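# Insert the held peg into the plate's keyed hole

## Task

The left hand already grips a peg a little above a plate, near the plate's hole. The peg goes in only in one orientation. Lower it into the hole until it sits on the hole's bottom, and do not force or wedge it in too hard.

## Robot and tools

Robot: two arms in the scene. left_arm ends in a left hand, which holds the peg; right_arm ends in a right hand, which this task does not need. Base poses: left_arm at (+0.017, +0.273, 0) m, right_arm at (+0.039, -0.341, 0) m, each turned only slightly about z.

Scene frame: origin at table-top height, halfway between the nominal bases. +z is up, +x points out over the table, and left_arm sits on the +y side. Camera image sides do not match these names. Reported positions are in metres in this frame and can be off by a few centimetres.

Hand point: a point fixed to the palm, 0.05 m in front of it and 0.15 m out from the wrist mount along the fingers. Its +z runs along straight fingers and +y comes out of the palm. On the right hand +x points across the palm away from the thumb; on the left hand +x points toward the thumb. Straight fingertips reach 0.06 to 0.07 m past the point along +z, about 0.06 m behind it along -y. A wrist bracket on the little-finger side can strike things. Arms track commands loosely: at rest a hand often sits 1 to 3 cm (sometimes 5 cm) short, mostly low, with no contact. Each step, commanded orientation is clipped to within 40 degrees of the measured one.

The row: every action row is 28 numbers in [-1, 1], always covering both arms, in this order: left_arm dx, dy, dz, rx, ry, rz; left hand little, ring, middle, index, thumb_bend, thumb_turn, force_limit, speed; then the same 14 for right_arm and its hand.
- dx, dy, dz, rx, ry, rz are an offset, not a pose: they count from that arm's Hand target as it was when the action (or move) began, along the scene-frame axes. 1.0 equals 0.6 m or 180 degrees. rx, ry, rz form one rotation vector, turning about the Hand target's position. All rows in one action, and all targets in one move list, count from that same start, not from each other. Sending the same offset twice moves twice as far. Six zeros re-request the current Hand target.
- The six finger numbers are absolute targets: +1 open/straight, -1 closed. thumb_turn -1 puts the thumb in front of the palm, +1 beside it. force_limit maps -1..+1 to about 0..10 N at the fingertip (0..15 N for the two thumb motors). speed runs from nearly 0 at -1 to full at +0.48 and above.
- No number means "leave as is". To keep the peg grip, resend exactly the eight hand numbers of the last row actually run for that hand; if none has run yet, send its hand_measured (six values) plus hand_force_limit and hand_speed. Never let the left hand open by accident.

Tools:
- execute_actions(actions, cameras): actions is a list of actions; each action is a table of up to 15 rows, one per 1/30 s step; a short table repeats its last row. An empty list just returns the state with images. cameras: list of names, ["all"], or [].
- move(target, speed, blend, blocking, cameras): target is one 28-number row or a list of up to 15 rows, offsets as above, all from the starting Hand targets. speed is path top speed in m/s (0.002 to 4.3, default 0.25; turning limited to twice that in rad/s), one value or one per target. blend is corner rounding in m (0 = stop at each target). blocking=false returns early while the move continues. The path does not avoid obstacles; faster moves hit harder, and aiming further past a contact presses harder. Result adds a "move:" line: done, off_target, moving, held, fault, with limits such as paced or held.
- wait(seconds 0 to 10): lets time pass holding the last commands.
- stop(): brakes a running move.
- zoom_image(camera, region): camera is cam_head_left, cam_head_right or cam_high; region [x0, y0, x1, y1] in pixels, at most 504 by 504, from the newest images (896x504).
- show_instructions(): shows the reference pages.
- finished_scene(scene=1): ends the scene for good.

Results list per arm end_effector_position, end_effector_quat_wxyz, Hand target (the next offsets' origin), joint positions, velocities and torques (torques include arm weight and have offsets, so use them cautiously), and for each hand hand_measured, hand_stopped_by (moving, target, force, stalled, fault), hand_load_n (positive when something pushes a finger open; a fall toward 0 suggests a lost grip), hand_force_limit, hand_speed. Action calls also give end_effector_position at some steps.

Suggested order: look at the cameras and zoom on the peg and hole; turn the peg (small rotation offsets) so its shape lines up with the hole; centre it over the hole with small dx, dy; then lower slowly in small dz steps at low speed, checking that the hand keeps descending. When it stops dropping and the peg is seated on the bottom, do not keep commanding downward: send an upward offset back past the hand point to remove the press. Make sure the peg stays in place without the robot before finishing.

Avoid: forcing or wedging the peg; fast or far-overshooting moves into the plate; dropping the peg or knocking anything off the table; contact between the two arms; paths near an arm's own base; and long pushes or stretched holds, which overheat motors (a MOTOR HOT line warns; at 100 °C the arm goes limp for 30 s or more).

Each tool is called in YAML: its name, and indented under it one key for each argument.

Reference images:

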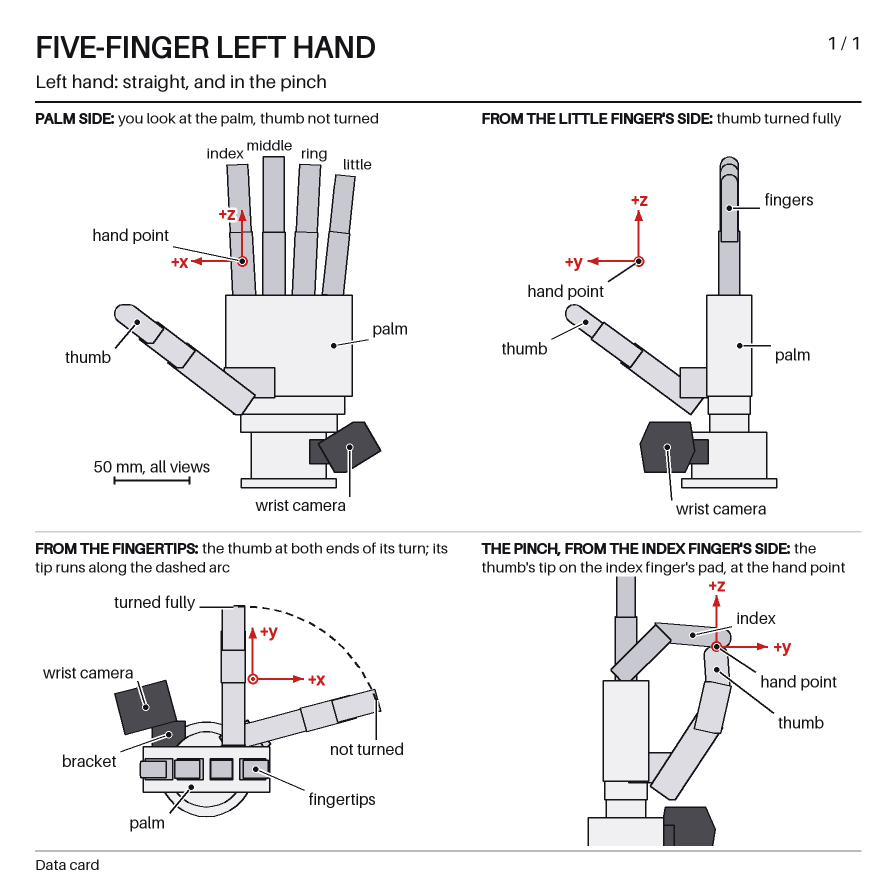

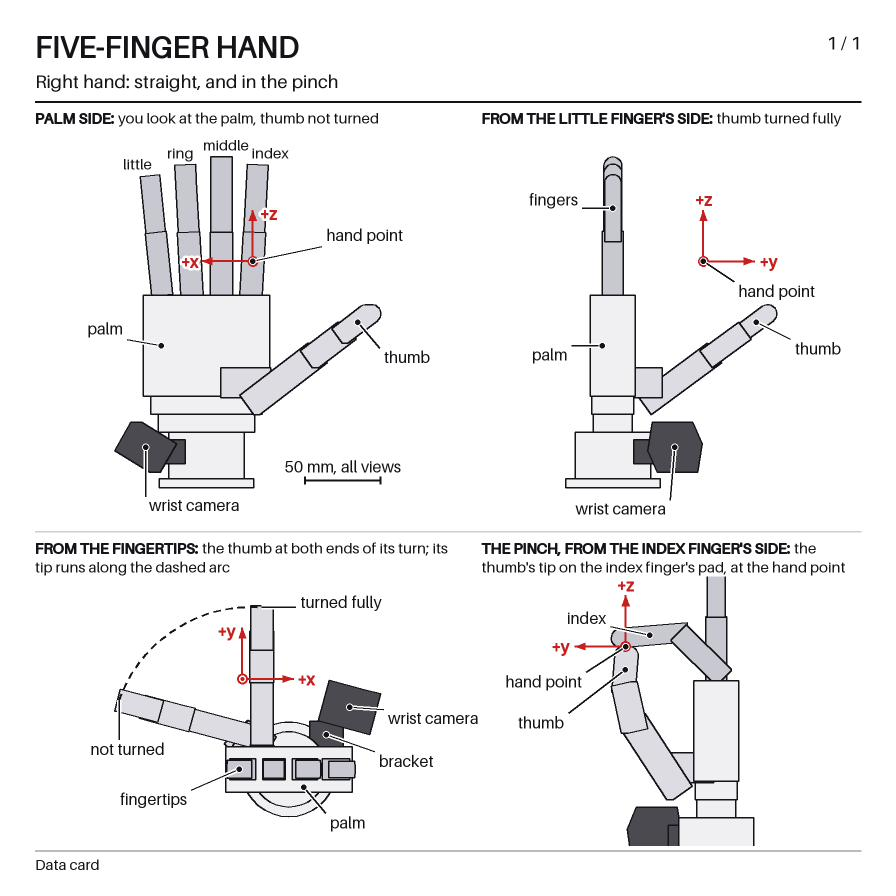

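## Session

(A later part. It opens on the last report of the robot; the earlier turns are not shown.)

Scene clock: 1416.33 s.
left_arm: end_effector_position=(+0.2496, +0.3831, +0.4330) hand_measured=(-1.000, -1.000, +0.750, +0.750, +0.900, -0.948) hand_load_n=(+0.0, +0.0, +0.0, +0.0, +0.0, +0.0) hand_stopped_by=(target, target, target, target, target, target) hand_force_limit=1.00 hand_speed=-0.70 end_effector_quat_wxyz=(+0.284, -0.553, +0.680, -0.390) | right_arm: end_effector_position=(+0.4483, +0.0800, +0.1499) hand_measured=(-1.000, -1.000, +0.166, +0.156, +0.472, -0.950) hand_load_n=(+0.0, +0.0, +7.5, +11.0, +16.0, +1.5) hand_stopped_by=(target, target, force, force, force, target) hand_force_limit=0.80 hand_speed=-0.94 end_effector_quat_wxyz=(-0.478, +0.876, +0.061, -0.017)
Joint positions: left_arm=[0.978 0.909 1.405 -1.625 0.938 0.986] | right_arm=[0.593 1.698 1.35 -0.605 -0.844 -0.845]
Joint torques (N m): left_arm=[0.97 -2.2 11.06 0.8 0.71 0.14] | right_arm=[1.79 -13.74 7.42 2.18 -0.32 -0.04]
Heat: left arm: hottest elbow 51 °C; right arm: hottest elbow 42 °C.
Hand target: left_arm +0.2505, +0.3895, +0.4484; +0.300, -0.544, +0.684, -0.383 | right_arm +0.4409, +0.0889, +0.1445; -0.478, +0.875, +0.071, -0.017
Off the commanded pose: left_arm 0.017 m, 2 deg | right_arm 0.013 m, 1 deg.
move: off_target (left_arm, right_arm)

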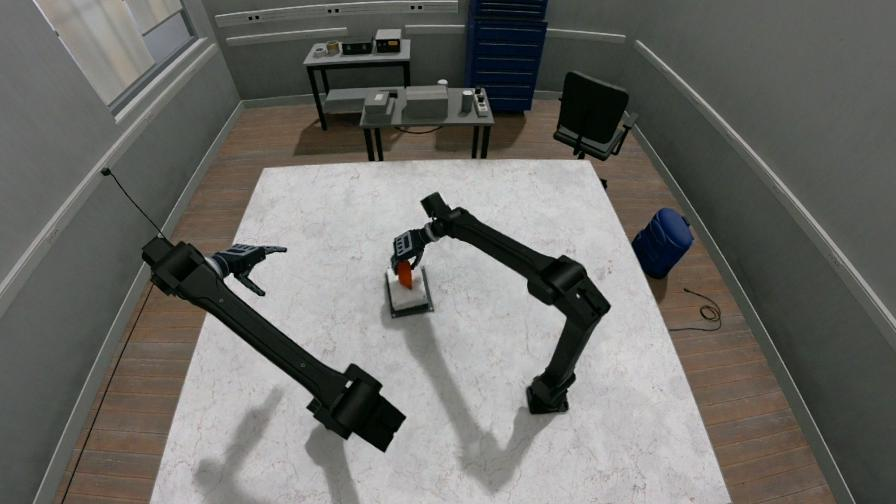

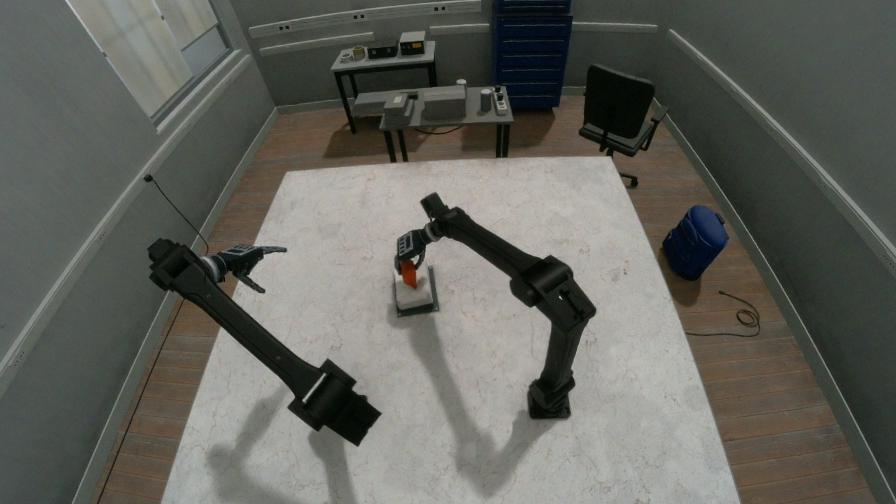

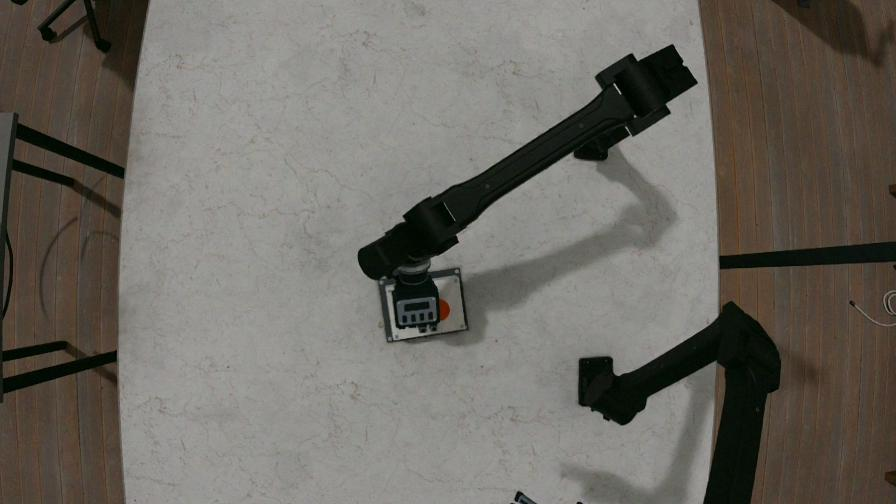

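move:
  target: [0,0,0,0,0,0,-1,-1,0.75,0.75,0.9,-0.948,1.0,-0.7,0.0135,-0.0023,-0.006,0,0.0111,0,-1,-1,-0.05,-0.05,0.05,-0.95,0.8,-0.94]
  speed: 0.02
  cameras: ["all"]

zoom_image:
  camera: "cam_high"
  region: [410, 280, 470, 340]

zoom_image:
  camera: "cam_head_left"
  region: [388, 252, 424, 296]

zoom_image:
  camera: "cam_head_right"
  region: [392, 252, 428, 296]

Scene clock: 1484.30 s.
left_arm: end_effector_position=(+0.2496, +0.3831, +0.4330) hand_measured=(-1.000, -1.000, +0.750, +0.750, +0.900, -0.948) hand_load_n=(+0.0, +0.0, +0.0, +0.0, +0.0, +0.0) hand_stopped_by=(target, target, target, target, target, target) hand_force_limit=1.00 hand_speed=-0.70 end_effector_quat_wxyz=(+0.284, -0.553, +0.680, -0.390) | right_arm: end_effector_position=(+0.4453, +0.0812, +0.1486) hand_measured=(-1.000, -1.000, +0.166, +0.156, +0.472, -0.950) hand_load_n=(+0.0, +0.0, +7.0, +10.5, +17.0, +0.5) hand_stopped_by=(target, target, force, force, force, target) hand_force_limit=0.80 hand_speed=-0.94 end_effector_quat_wxyz=(-0.482, +0.873, +0.062, -0.025)
Joint positions: left_arm=[0.978 0.909 1.405 -1.625 0.938 0.986] | right_arm=[0.593 1.704 1.35 -0.607 -0.862 -0.845]
Joint torques (N m): left_arm=[0.91 -2.2 11.04 0.8 0.7 0.14] | right_arm=[0.62 -11.75 9.62 0.96 -0.55 -0.06]
Heat: left arm: hottest elbow 51 °C; right arm: hottest elbow 41 °C.
Hand target: left_arm +0.2505, +0.3895, +0.4484; +0.300, -0.544, +0.684, -0.383 | right_arm +0.4490, +0.0876, +0.1409; -0.479, +0.875, +0.063, -0.033
Off the commanded pose: left_arm 0.017 m, 2 deg | right_arm 0.011 m, 1 deg.
move: off_target (left_arm, right_arm)

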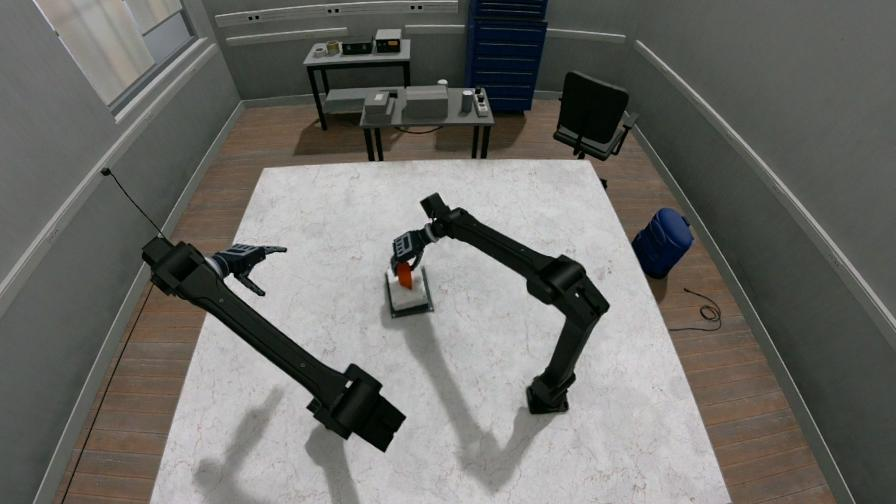

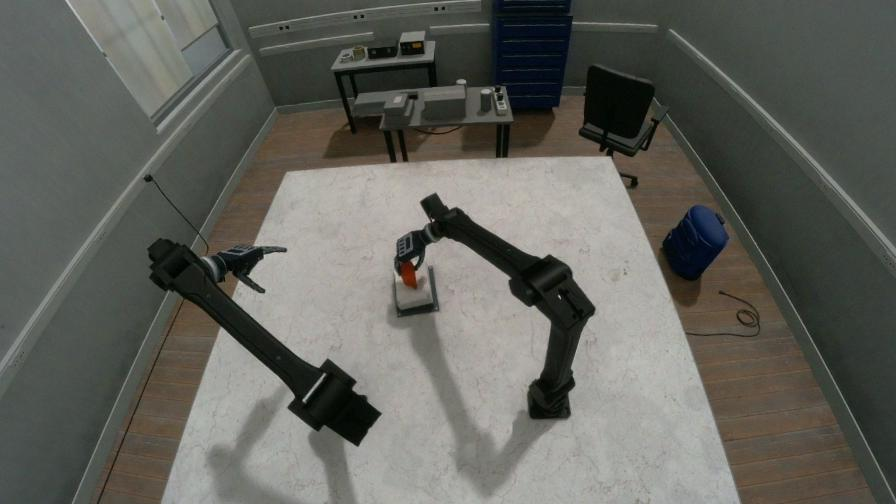

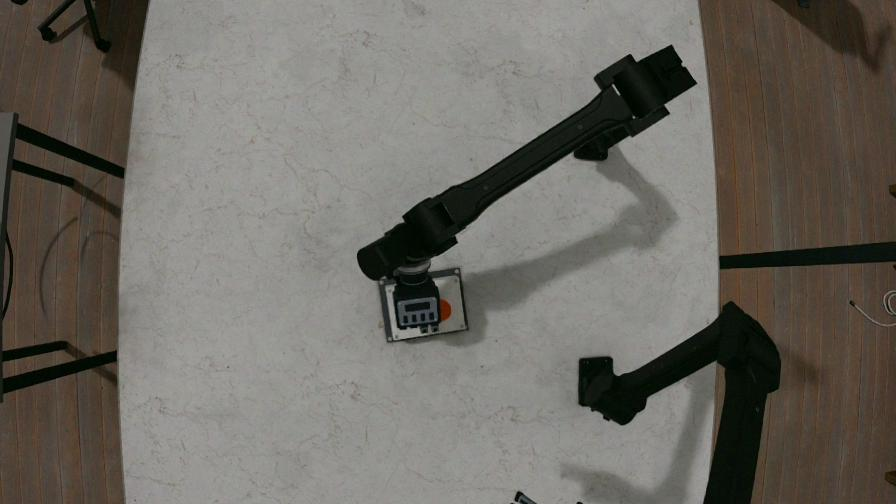

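Scaled by 8.400 from the camera's 896x504 image, which has a finer 1280x720 frame.

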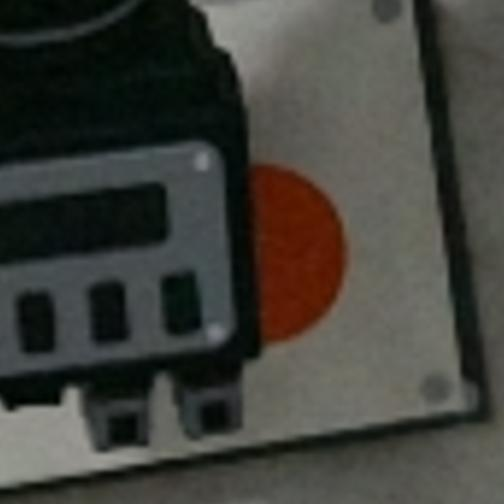

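Scaled by 11.455 from the camera's 896x504 image, which has a finer 1280x720 frame.

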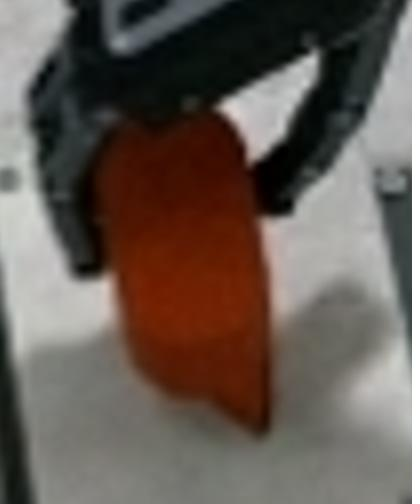

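Scaled by 11.455 from the camera's 896x504 image, which has a finer 1280x720 frame.

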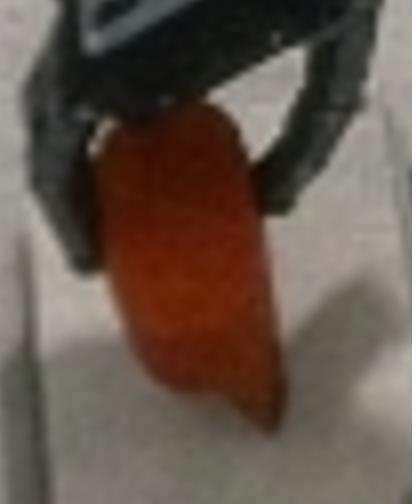

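move:
  target: [0,0,0,0,0,0,-1,-1,0.75,0.75,0.9,-0.948,1.0,-0.7,0.01,-0.026,0.003,-0.0092,0,-0.0048,-1,-1,-0.05,-0.05,0.05,-0.95,0.8,-0.94]
  speed: 0.02
  cameras: ["all"]

zoom_image:
  camera: "cam_high"
  region: [410, 280, 470, 340]

zoom_image:
  camera: "cam_head_left"
  region: [388, 252, 424, 296]

zoom_image:
  camera: "cam_head_right"
  region: [392, 252, 428, 296]

Scene clock: 1495.57 s.
left_arm: end_effector_position=(+0.2496, +0.3831, +0.4330) hand_measured=(-1.000, -1.000, +0.750, +0.750, +0.900, -0.948) hand_load_n=(+0.0, +0.0, -0.5, +0.0, +0.0, +0.0) hand_stopped_by=(target, target, target, target, target, target) hand_force_limit=1.00 hand_speed=-0.70 end_effector_quat_wxyz=(+0.284, -0.553, +0.680, -0.390) | right_arm: end_effector_position=(+0.4416, +0.0765, +0.1470) hand_measured=(-1.000, -1.000, +0.168, +0.156, +0.472, -0.950) hand_load_n=(+0.0, +0.0, +8.5, +9.0, +18.5, -0.5) hand_stopped_by=(target, target, force, force, force, target) hand_force_limit=0.80 hand_speed=-0.94 end_effector_quat_wxyz=(-0.475, +0.877, +0.064, -0.033)
Joint positions: left_arm=[0.978 0.909 1.405 -1.625 0.938 0.986] | right_arm=[0.592 1.704 1.354 -0.647 -0.861 -0.868]
Joint torques (N m): left_arm=[0.91 -2.2 11.06 0.8 0.7 0.14] | right_arm=[-1.03 -12.45 9.89 0.29 -0.01 -0.1]
Heat: left arm: hottest elbow 51 °C; right arm: hottest elbow 42 °C.
Hand target: left_arm +0.2505, +0.3895, +0.4484; +0.300, -0.544, +0.684, -0.383 | right_arm +0.4550, +0.0719, +0.1427; -0.467, +0.882, +0.056, -0.030
Off the commanded pose: left_arm 0.017 m, 2 deg | right_arm 0.015 m, 1 deg.
move: off_target (left_arm, right_arm)

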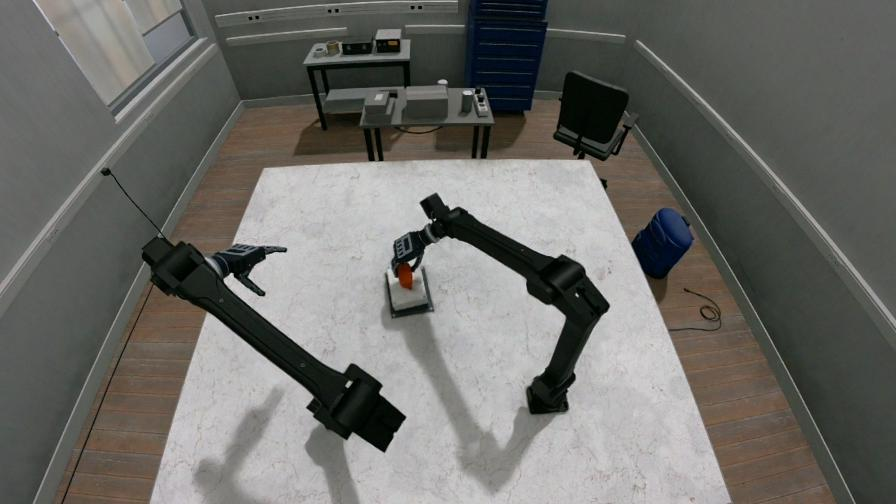

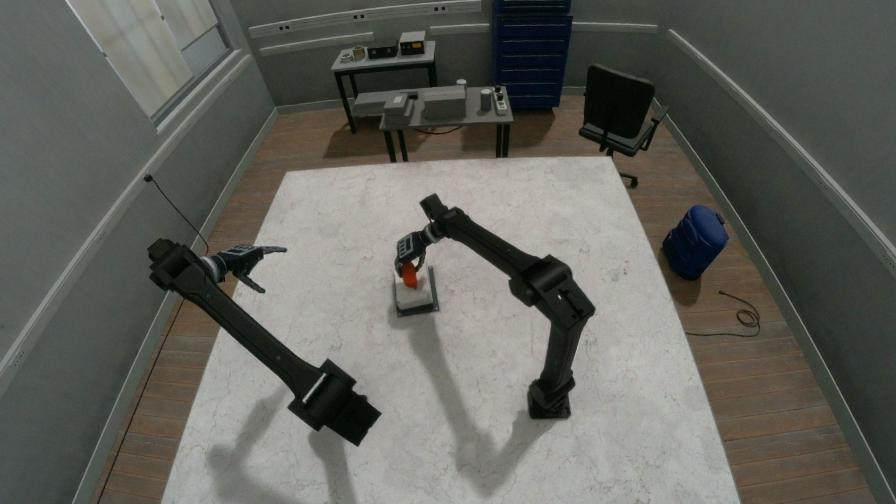

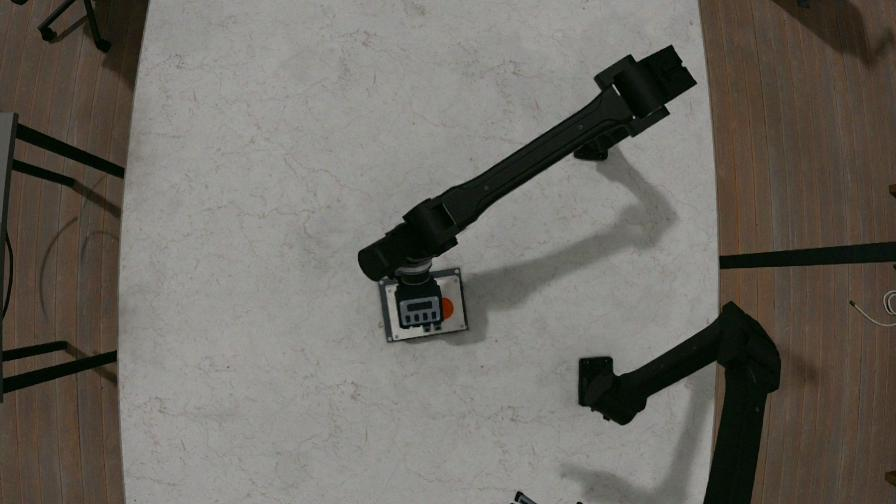

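Scaled by 8.400 from the camera's 896x504 image, which has a finer 1280x720 frame.

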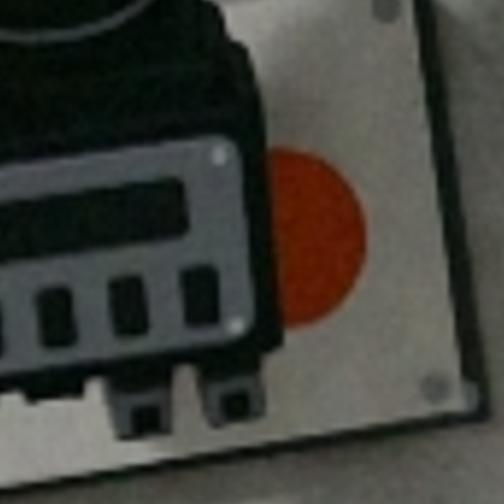

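Scaled by 11.455 from the camera's 896x504 image, which has a finer 1280x720 frame.

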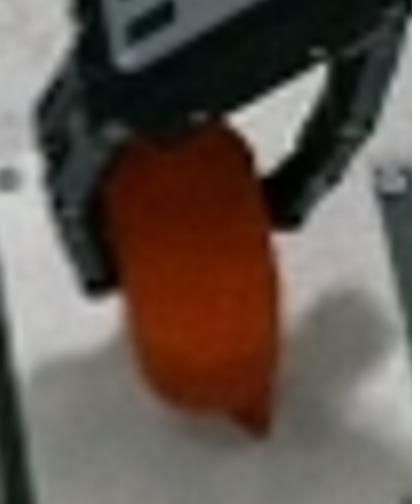

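Scaled by 11.455 from the camera's 896x504 image, which has a finer 1280x720 frame.

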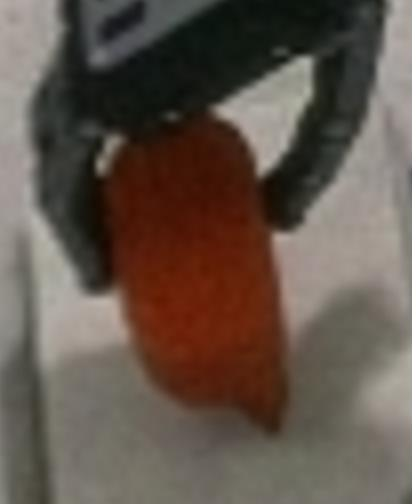

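move:
  target: [0,0,0,0,0,0,-1,-1,0.75,0.75,0.9,-0.948,1.0,-0.7,0.021,0.0075,0.003,0,0,0,-1,-1,-0.05,-0.05,0.05,-0.95,0.8,-0.94]
  speed: 0.02
  cameras: ["all"]

zoom_image:
  camera: "cam_high"
  region: [410, 280, 470, 340]

zoom_image:
  camera: "cam_head_left"
  region: [388, 252, 424, 296]

zoom_image:
  camera: "cam_head_right"
  region: [392, 252, 428, 296]

Scene clock: 1505.10 s.
left_arm: end_effector_position=(+0.2496, +0.3831, +0.4330) hand_measured=(-1.000, -1.000, +0.750, +0.750, +0.900, -0.948) hand_load_n=(+0.0, +0.0, +0.0, +0.0, +0.0, +0.0) hand_stopped_by=(target, target, target, target, target, target) hand_force_limit=1.00 hand_speed=-0.70 end_effector_quat_wxyz=(+0.284, -0.553, +0.680, -0.390) | right_arm: end_effector_position=(+0.4427, +0.0769, +0.1463) hand_measured=(-1.000, -1.000, +0.168, +0.156, +0.472, -0.950) hand_load_n=(+0.0, +0.0, +8.0, +10.5, +18.0, +1.5) hand_stopped_by=(target, target, force, force, force, target) hand_force_limit=0.80 hand_speed=-0.94 end_effector_quat_wxyz=(-0.468, +0.881, +0.058, -0.044)
Joint positions: left_arm=[0.978 0.909 1.405 -1.625 0.938 0.986] | right_arm=[0.592 1.721 1.381 -0.686 -0.86 -0.869]
Joint torques (N m): left_arm=[0.91 -2.2 11.06 0.79 0.7 0.14] | right_arm=[-1.49 -11.58 11.23 1.09 -0.16 -0.16]
Heat: left arm: hottest elbow 51 °C; right arm: hottest elbow 42 °C.
Hand target: left_arm +0.2505, +0.3895, +0.4484; +0.300, -0.544, +0.684, -0.383 | right_arm +0.4676, +0.0764, +0.1444; -0.467, +0.882, +0.056, -0.030
Off the commanded pose: left_arm 0.017 m, 2 deg | right_arm 0.025 m, 2 deg.
move: off_target (left_arm, right_arm)

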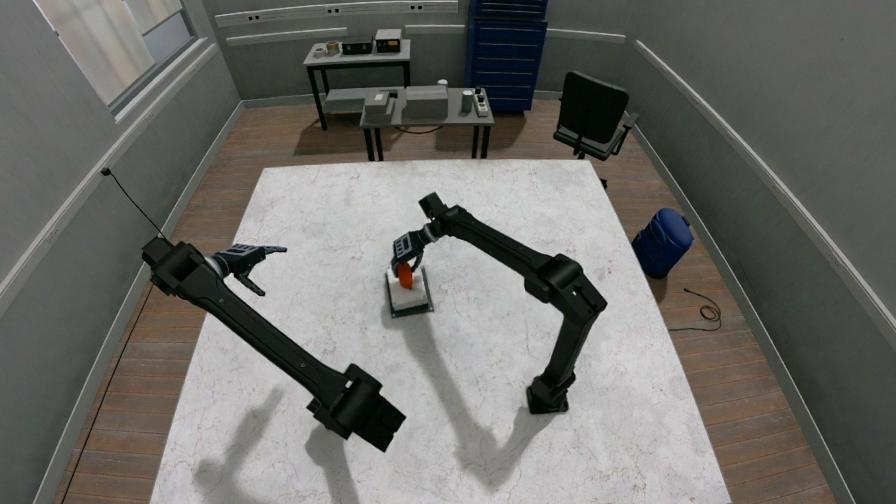

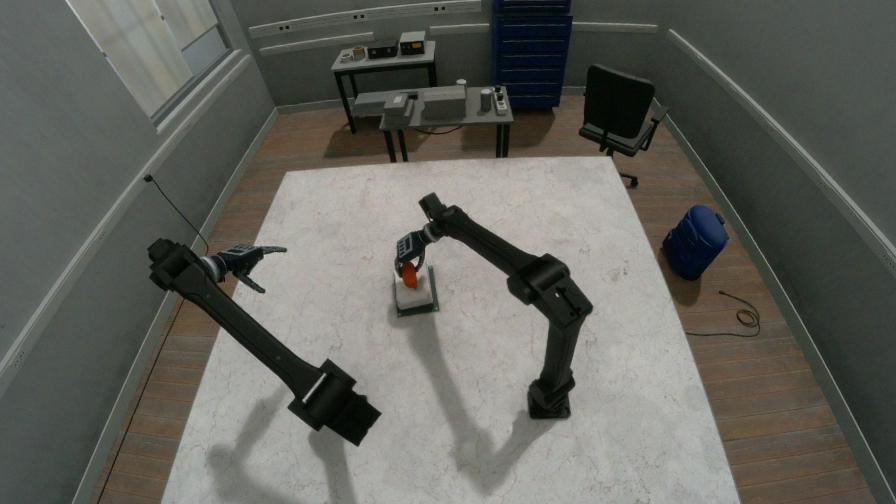

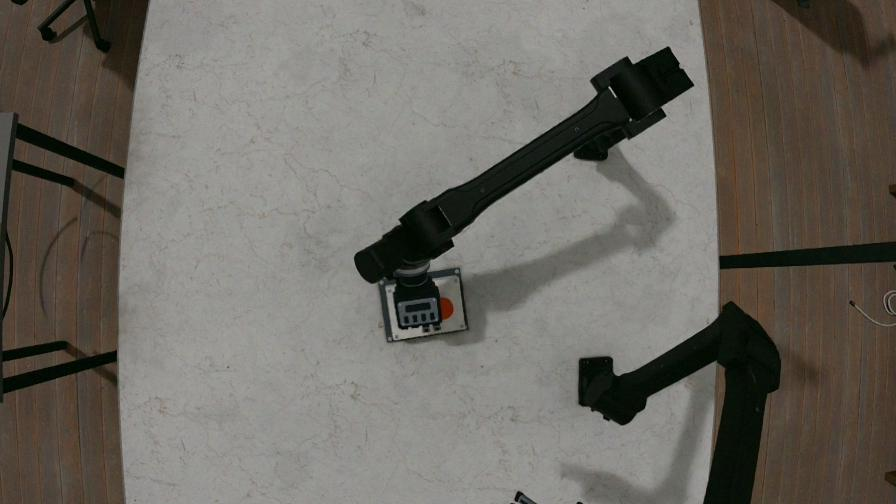

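Scaled by 8.400 from the camera's 896x504 image, which has a finer 1280x720 frame.

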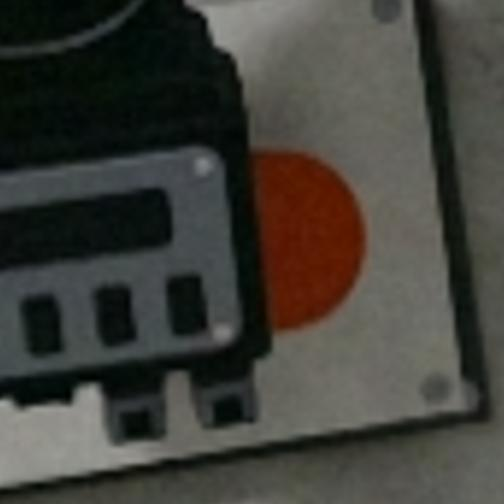

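Scaled by 11.455 from the camera's 896x504 image, which has a finer 1280x720 frame.

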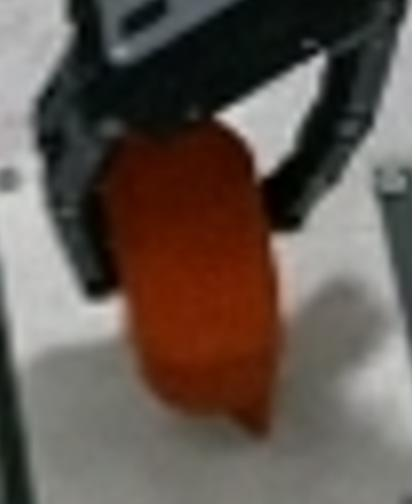

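Scaled by 11.455 from the camera's 896x504 image, which has a finer 1280x720 frame.

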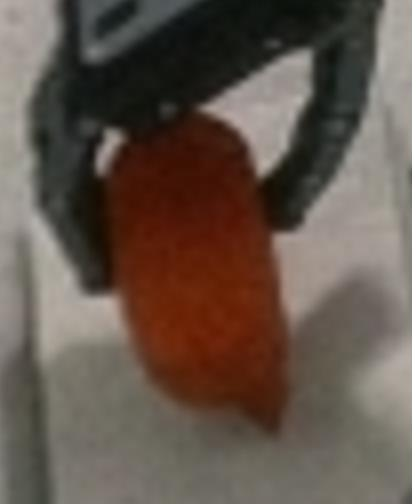

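move:
  target: [0,0,0,0,0,0,-1,-1,0.75,0.75,0.9,-0.948,1.0,-0.7,-0.0127,0,-0.0073,0,0.038,-0.0038,-1,-1,-0.05,-0.05,0.05,-0.95,0.8,-0.94]
  speed: 0.02
  cameras: ["all"]

zoom_image:
  camera: "cam_high"
  region: [410, 280, 470, 340]

zoom_image:
  camera: "cam_head_left"
  region: [388, 252, 424, 296]

zoom_image:
  camera: "cam_head_right"
  region: [392, 252, 428, 296]

Scene clock: 1533.73 s.
left_arm: end_effector_position=(+0.2496, +0.3831, +0.4330) hand_measured=(-1.000, -1.000, +0.750, +0.750, +0.900, -0.948) hand_load_n=(+0.0, +0.0, -0.5, +0.0, +0.0, +0.0) hand_stopped_by=(target, target, target, target, target, target) hand_force_limit=1.00 hand_speed=-0.70 end_effector_quat_wxyz=(+0.284, -0.553, +0.680, -0.390) | right_arm: end_effector_position=(+0.4417, +0.0773, +0.1458) hand_measured=(-1.000, -1.000, +0.166, +0.156, +0.472, -0.950) hand_load_n=(+0.5, +0.0, +8.0, +10.5, +17.0, +1.0) hand_stopped_by=(target, target, force, force, force, target) hand_force_limit=0.80 hand_speed=-0.94 end_effector_quat_wxyz=(-0.473, +0.877, +0.035, -0.080)
Joint positions: left_arm=[0.978 0.909 1.405 -1.625 0.938 0.986] | right_arm=[0.579 1.755 1.415 -0.732 -0.909 -0.839]
Joint torques (N m): left_arm=[0.91 -2.2 11.04 0.8 0.71 0.14] | right_arm=[-1.2 -11.81 10.65 0.68 -0.36 0.03]
Heat: left arm: hottest elbow 52 °C; right arm: hottest elbow 42 °C.
Hand target: left_arm +0.2505, +0.3895, +0.4484; +0.300, -0.544, +0.684, -0.383 | right_arm +0.4600, +0.0765, +0.1400; -0.470, +0.879, +0.023, -0.080
Off the commanded pose: left_arm 0.017 m, 2 deg | right_arm 0.019 m, 2 deg.
move: off_target (left_arm, right_arm)

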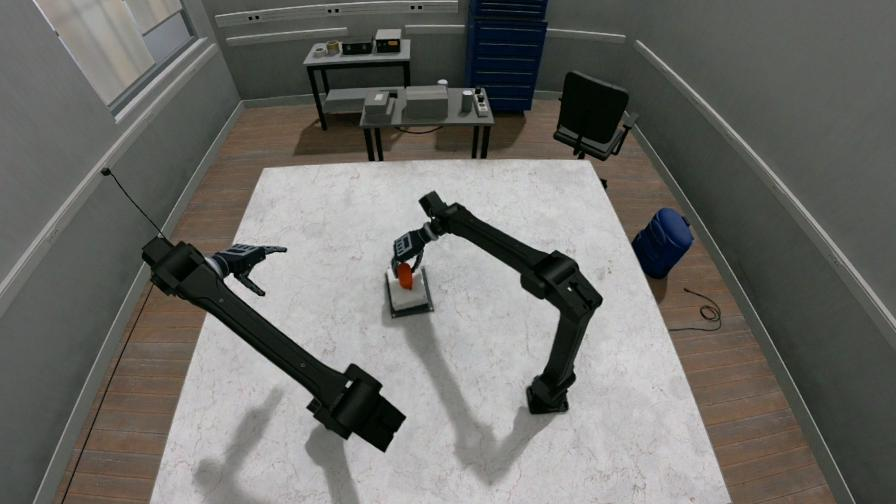

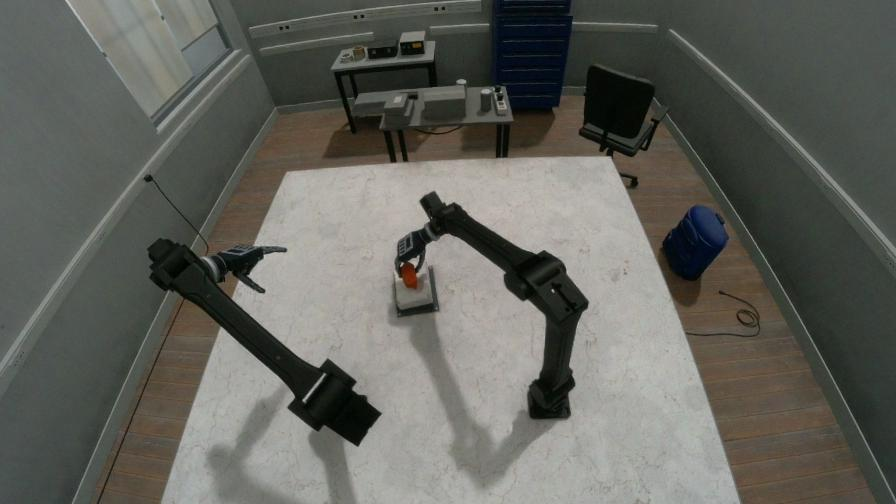

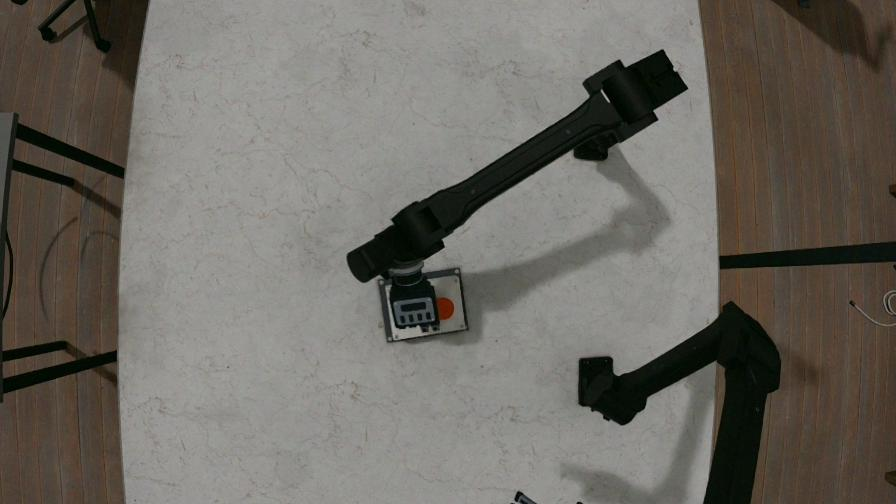

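Scaled by 8.400 from the camera's 896x504 image, which has a finer 1280x720 frame.

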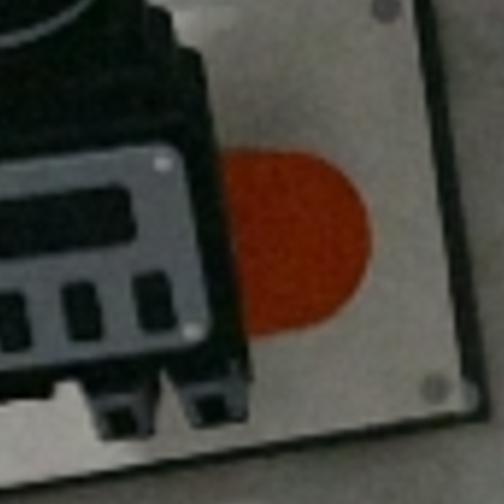

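Scaled by 11.455 from the camera's 896x504 image, which has a finer 1280x720 frame.

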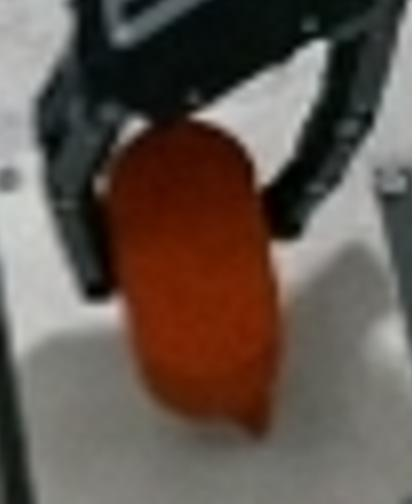

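Scaled by 11.455 from the camera's 896x504 image, which has a finer 1280x720 frame.

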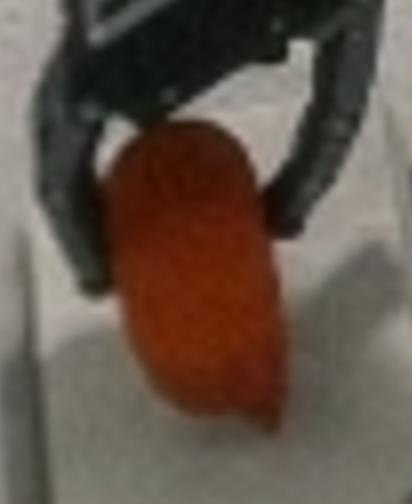

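move:
  target: [0,0,0,0,0,0,-1,-1,0.75,0.75,0.9,-0.948,1.0,-0.7,-0.029,0.006,0.02,0,0,0,-1,-1,-0.05,-0.05,0.05,-0.95,0.8,-0.94]
  speed: 0.03
  cameras: ["all"]

zoom_image:
  camera: "cam_high"
  region: [410, 280, 470, 340]

zoom_image:
  camera: "cam_head_left"
  region: [388, 252, 424, 296]

Scene clock: 1546.13 s.
left_arm: end_effector_position=(+0.2496, +0.3831, +0.4330) hand_measured=(-1.000, -1.000, +0.750, +0.750, +0.900, -0.948) hand_load_n=(+0.0, +0.0, +0.0, +0.0, +0.0, +0.0) hand_stopped_by=(target, target, target, target, target, target) hand_force_limit=1.00 hand_speed=-0.70 end_effector_quat_wxyz=(+0.284, -0.553, +0.680, -0.390) | right_arm: end_effector_position=(+0.4414, +0.0771, +0.1459) hand_measured=(-1.000, -1.000, +0.168, +0.156, +0.472, -0.950) hand_load_n=(+0.0, +0.0, +9.0, +10.0, +17.0, -2.0) hand_stopped_by=(target, target, force, force, force, target) hand_force_limit=0.80 hand_speed=-0.94 end_effector_quat_wxyz=(-0.471, +0.878, +0.028, -0.082)
Joint positions: left_arm=[0.978 0.909 1.405 -1.625 0.938 0.986] | right_arm=[0.579 1.755 1.415 -0.732 -0.905 -0.824]
Joint torques (N m): left_arm=[0.91 -2.2 11.04 0.8 0.7 0.14] | right_arm=[0.5 -15.27 8.72 1.02 -0.1 0.19]
Heat: left arm: hottest elbow 52 °C; right arm: hottest elbow 42 °C.
Hand target: left_arm +0.2505, +0.3895, +0.4484; +0.300, -0.544, +0.684, -0.383 | right_arm +0.4426, +0.0801, +0.1520; -0.470, +0.879, +0.022, -0.080
Off the commanded pose: left_arm 0.017 m, 2 deg | right_arm 0.007 m, 1 deg.
move: off_target (left_arm)

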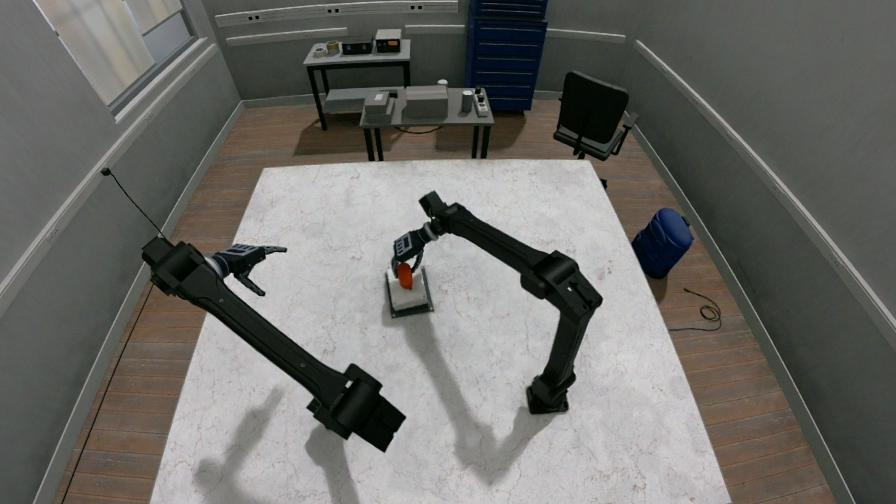

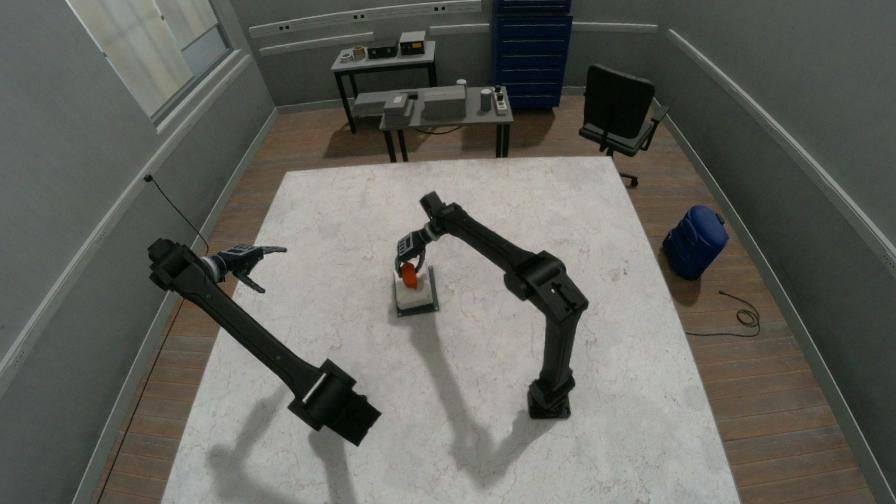

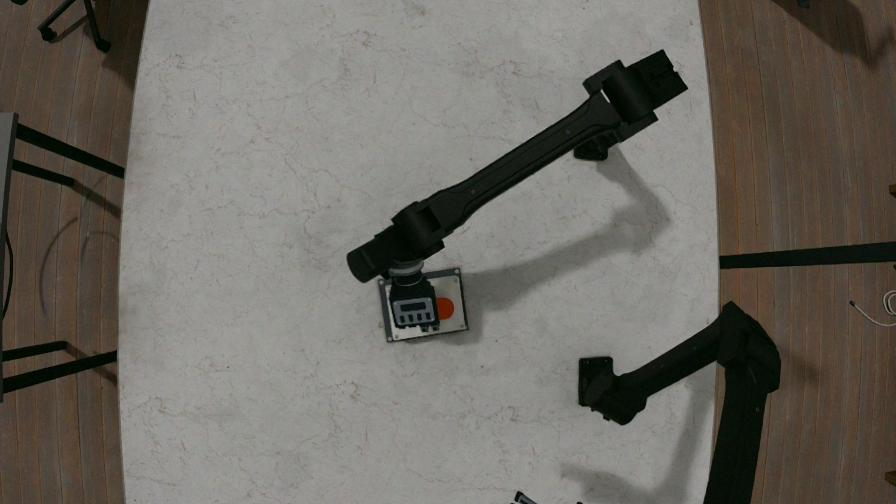

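Scaled by 8.400 from the camera's 896x504 image, which has a finer 1280x720 frame.

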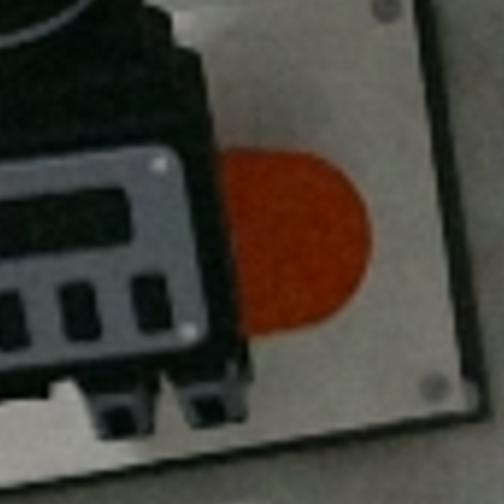

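Scaled by 11.455 from the camera's 896x504 image, which has a finer 1280x720 frame.

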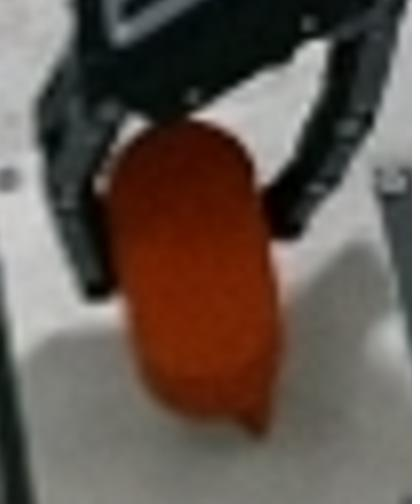

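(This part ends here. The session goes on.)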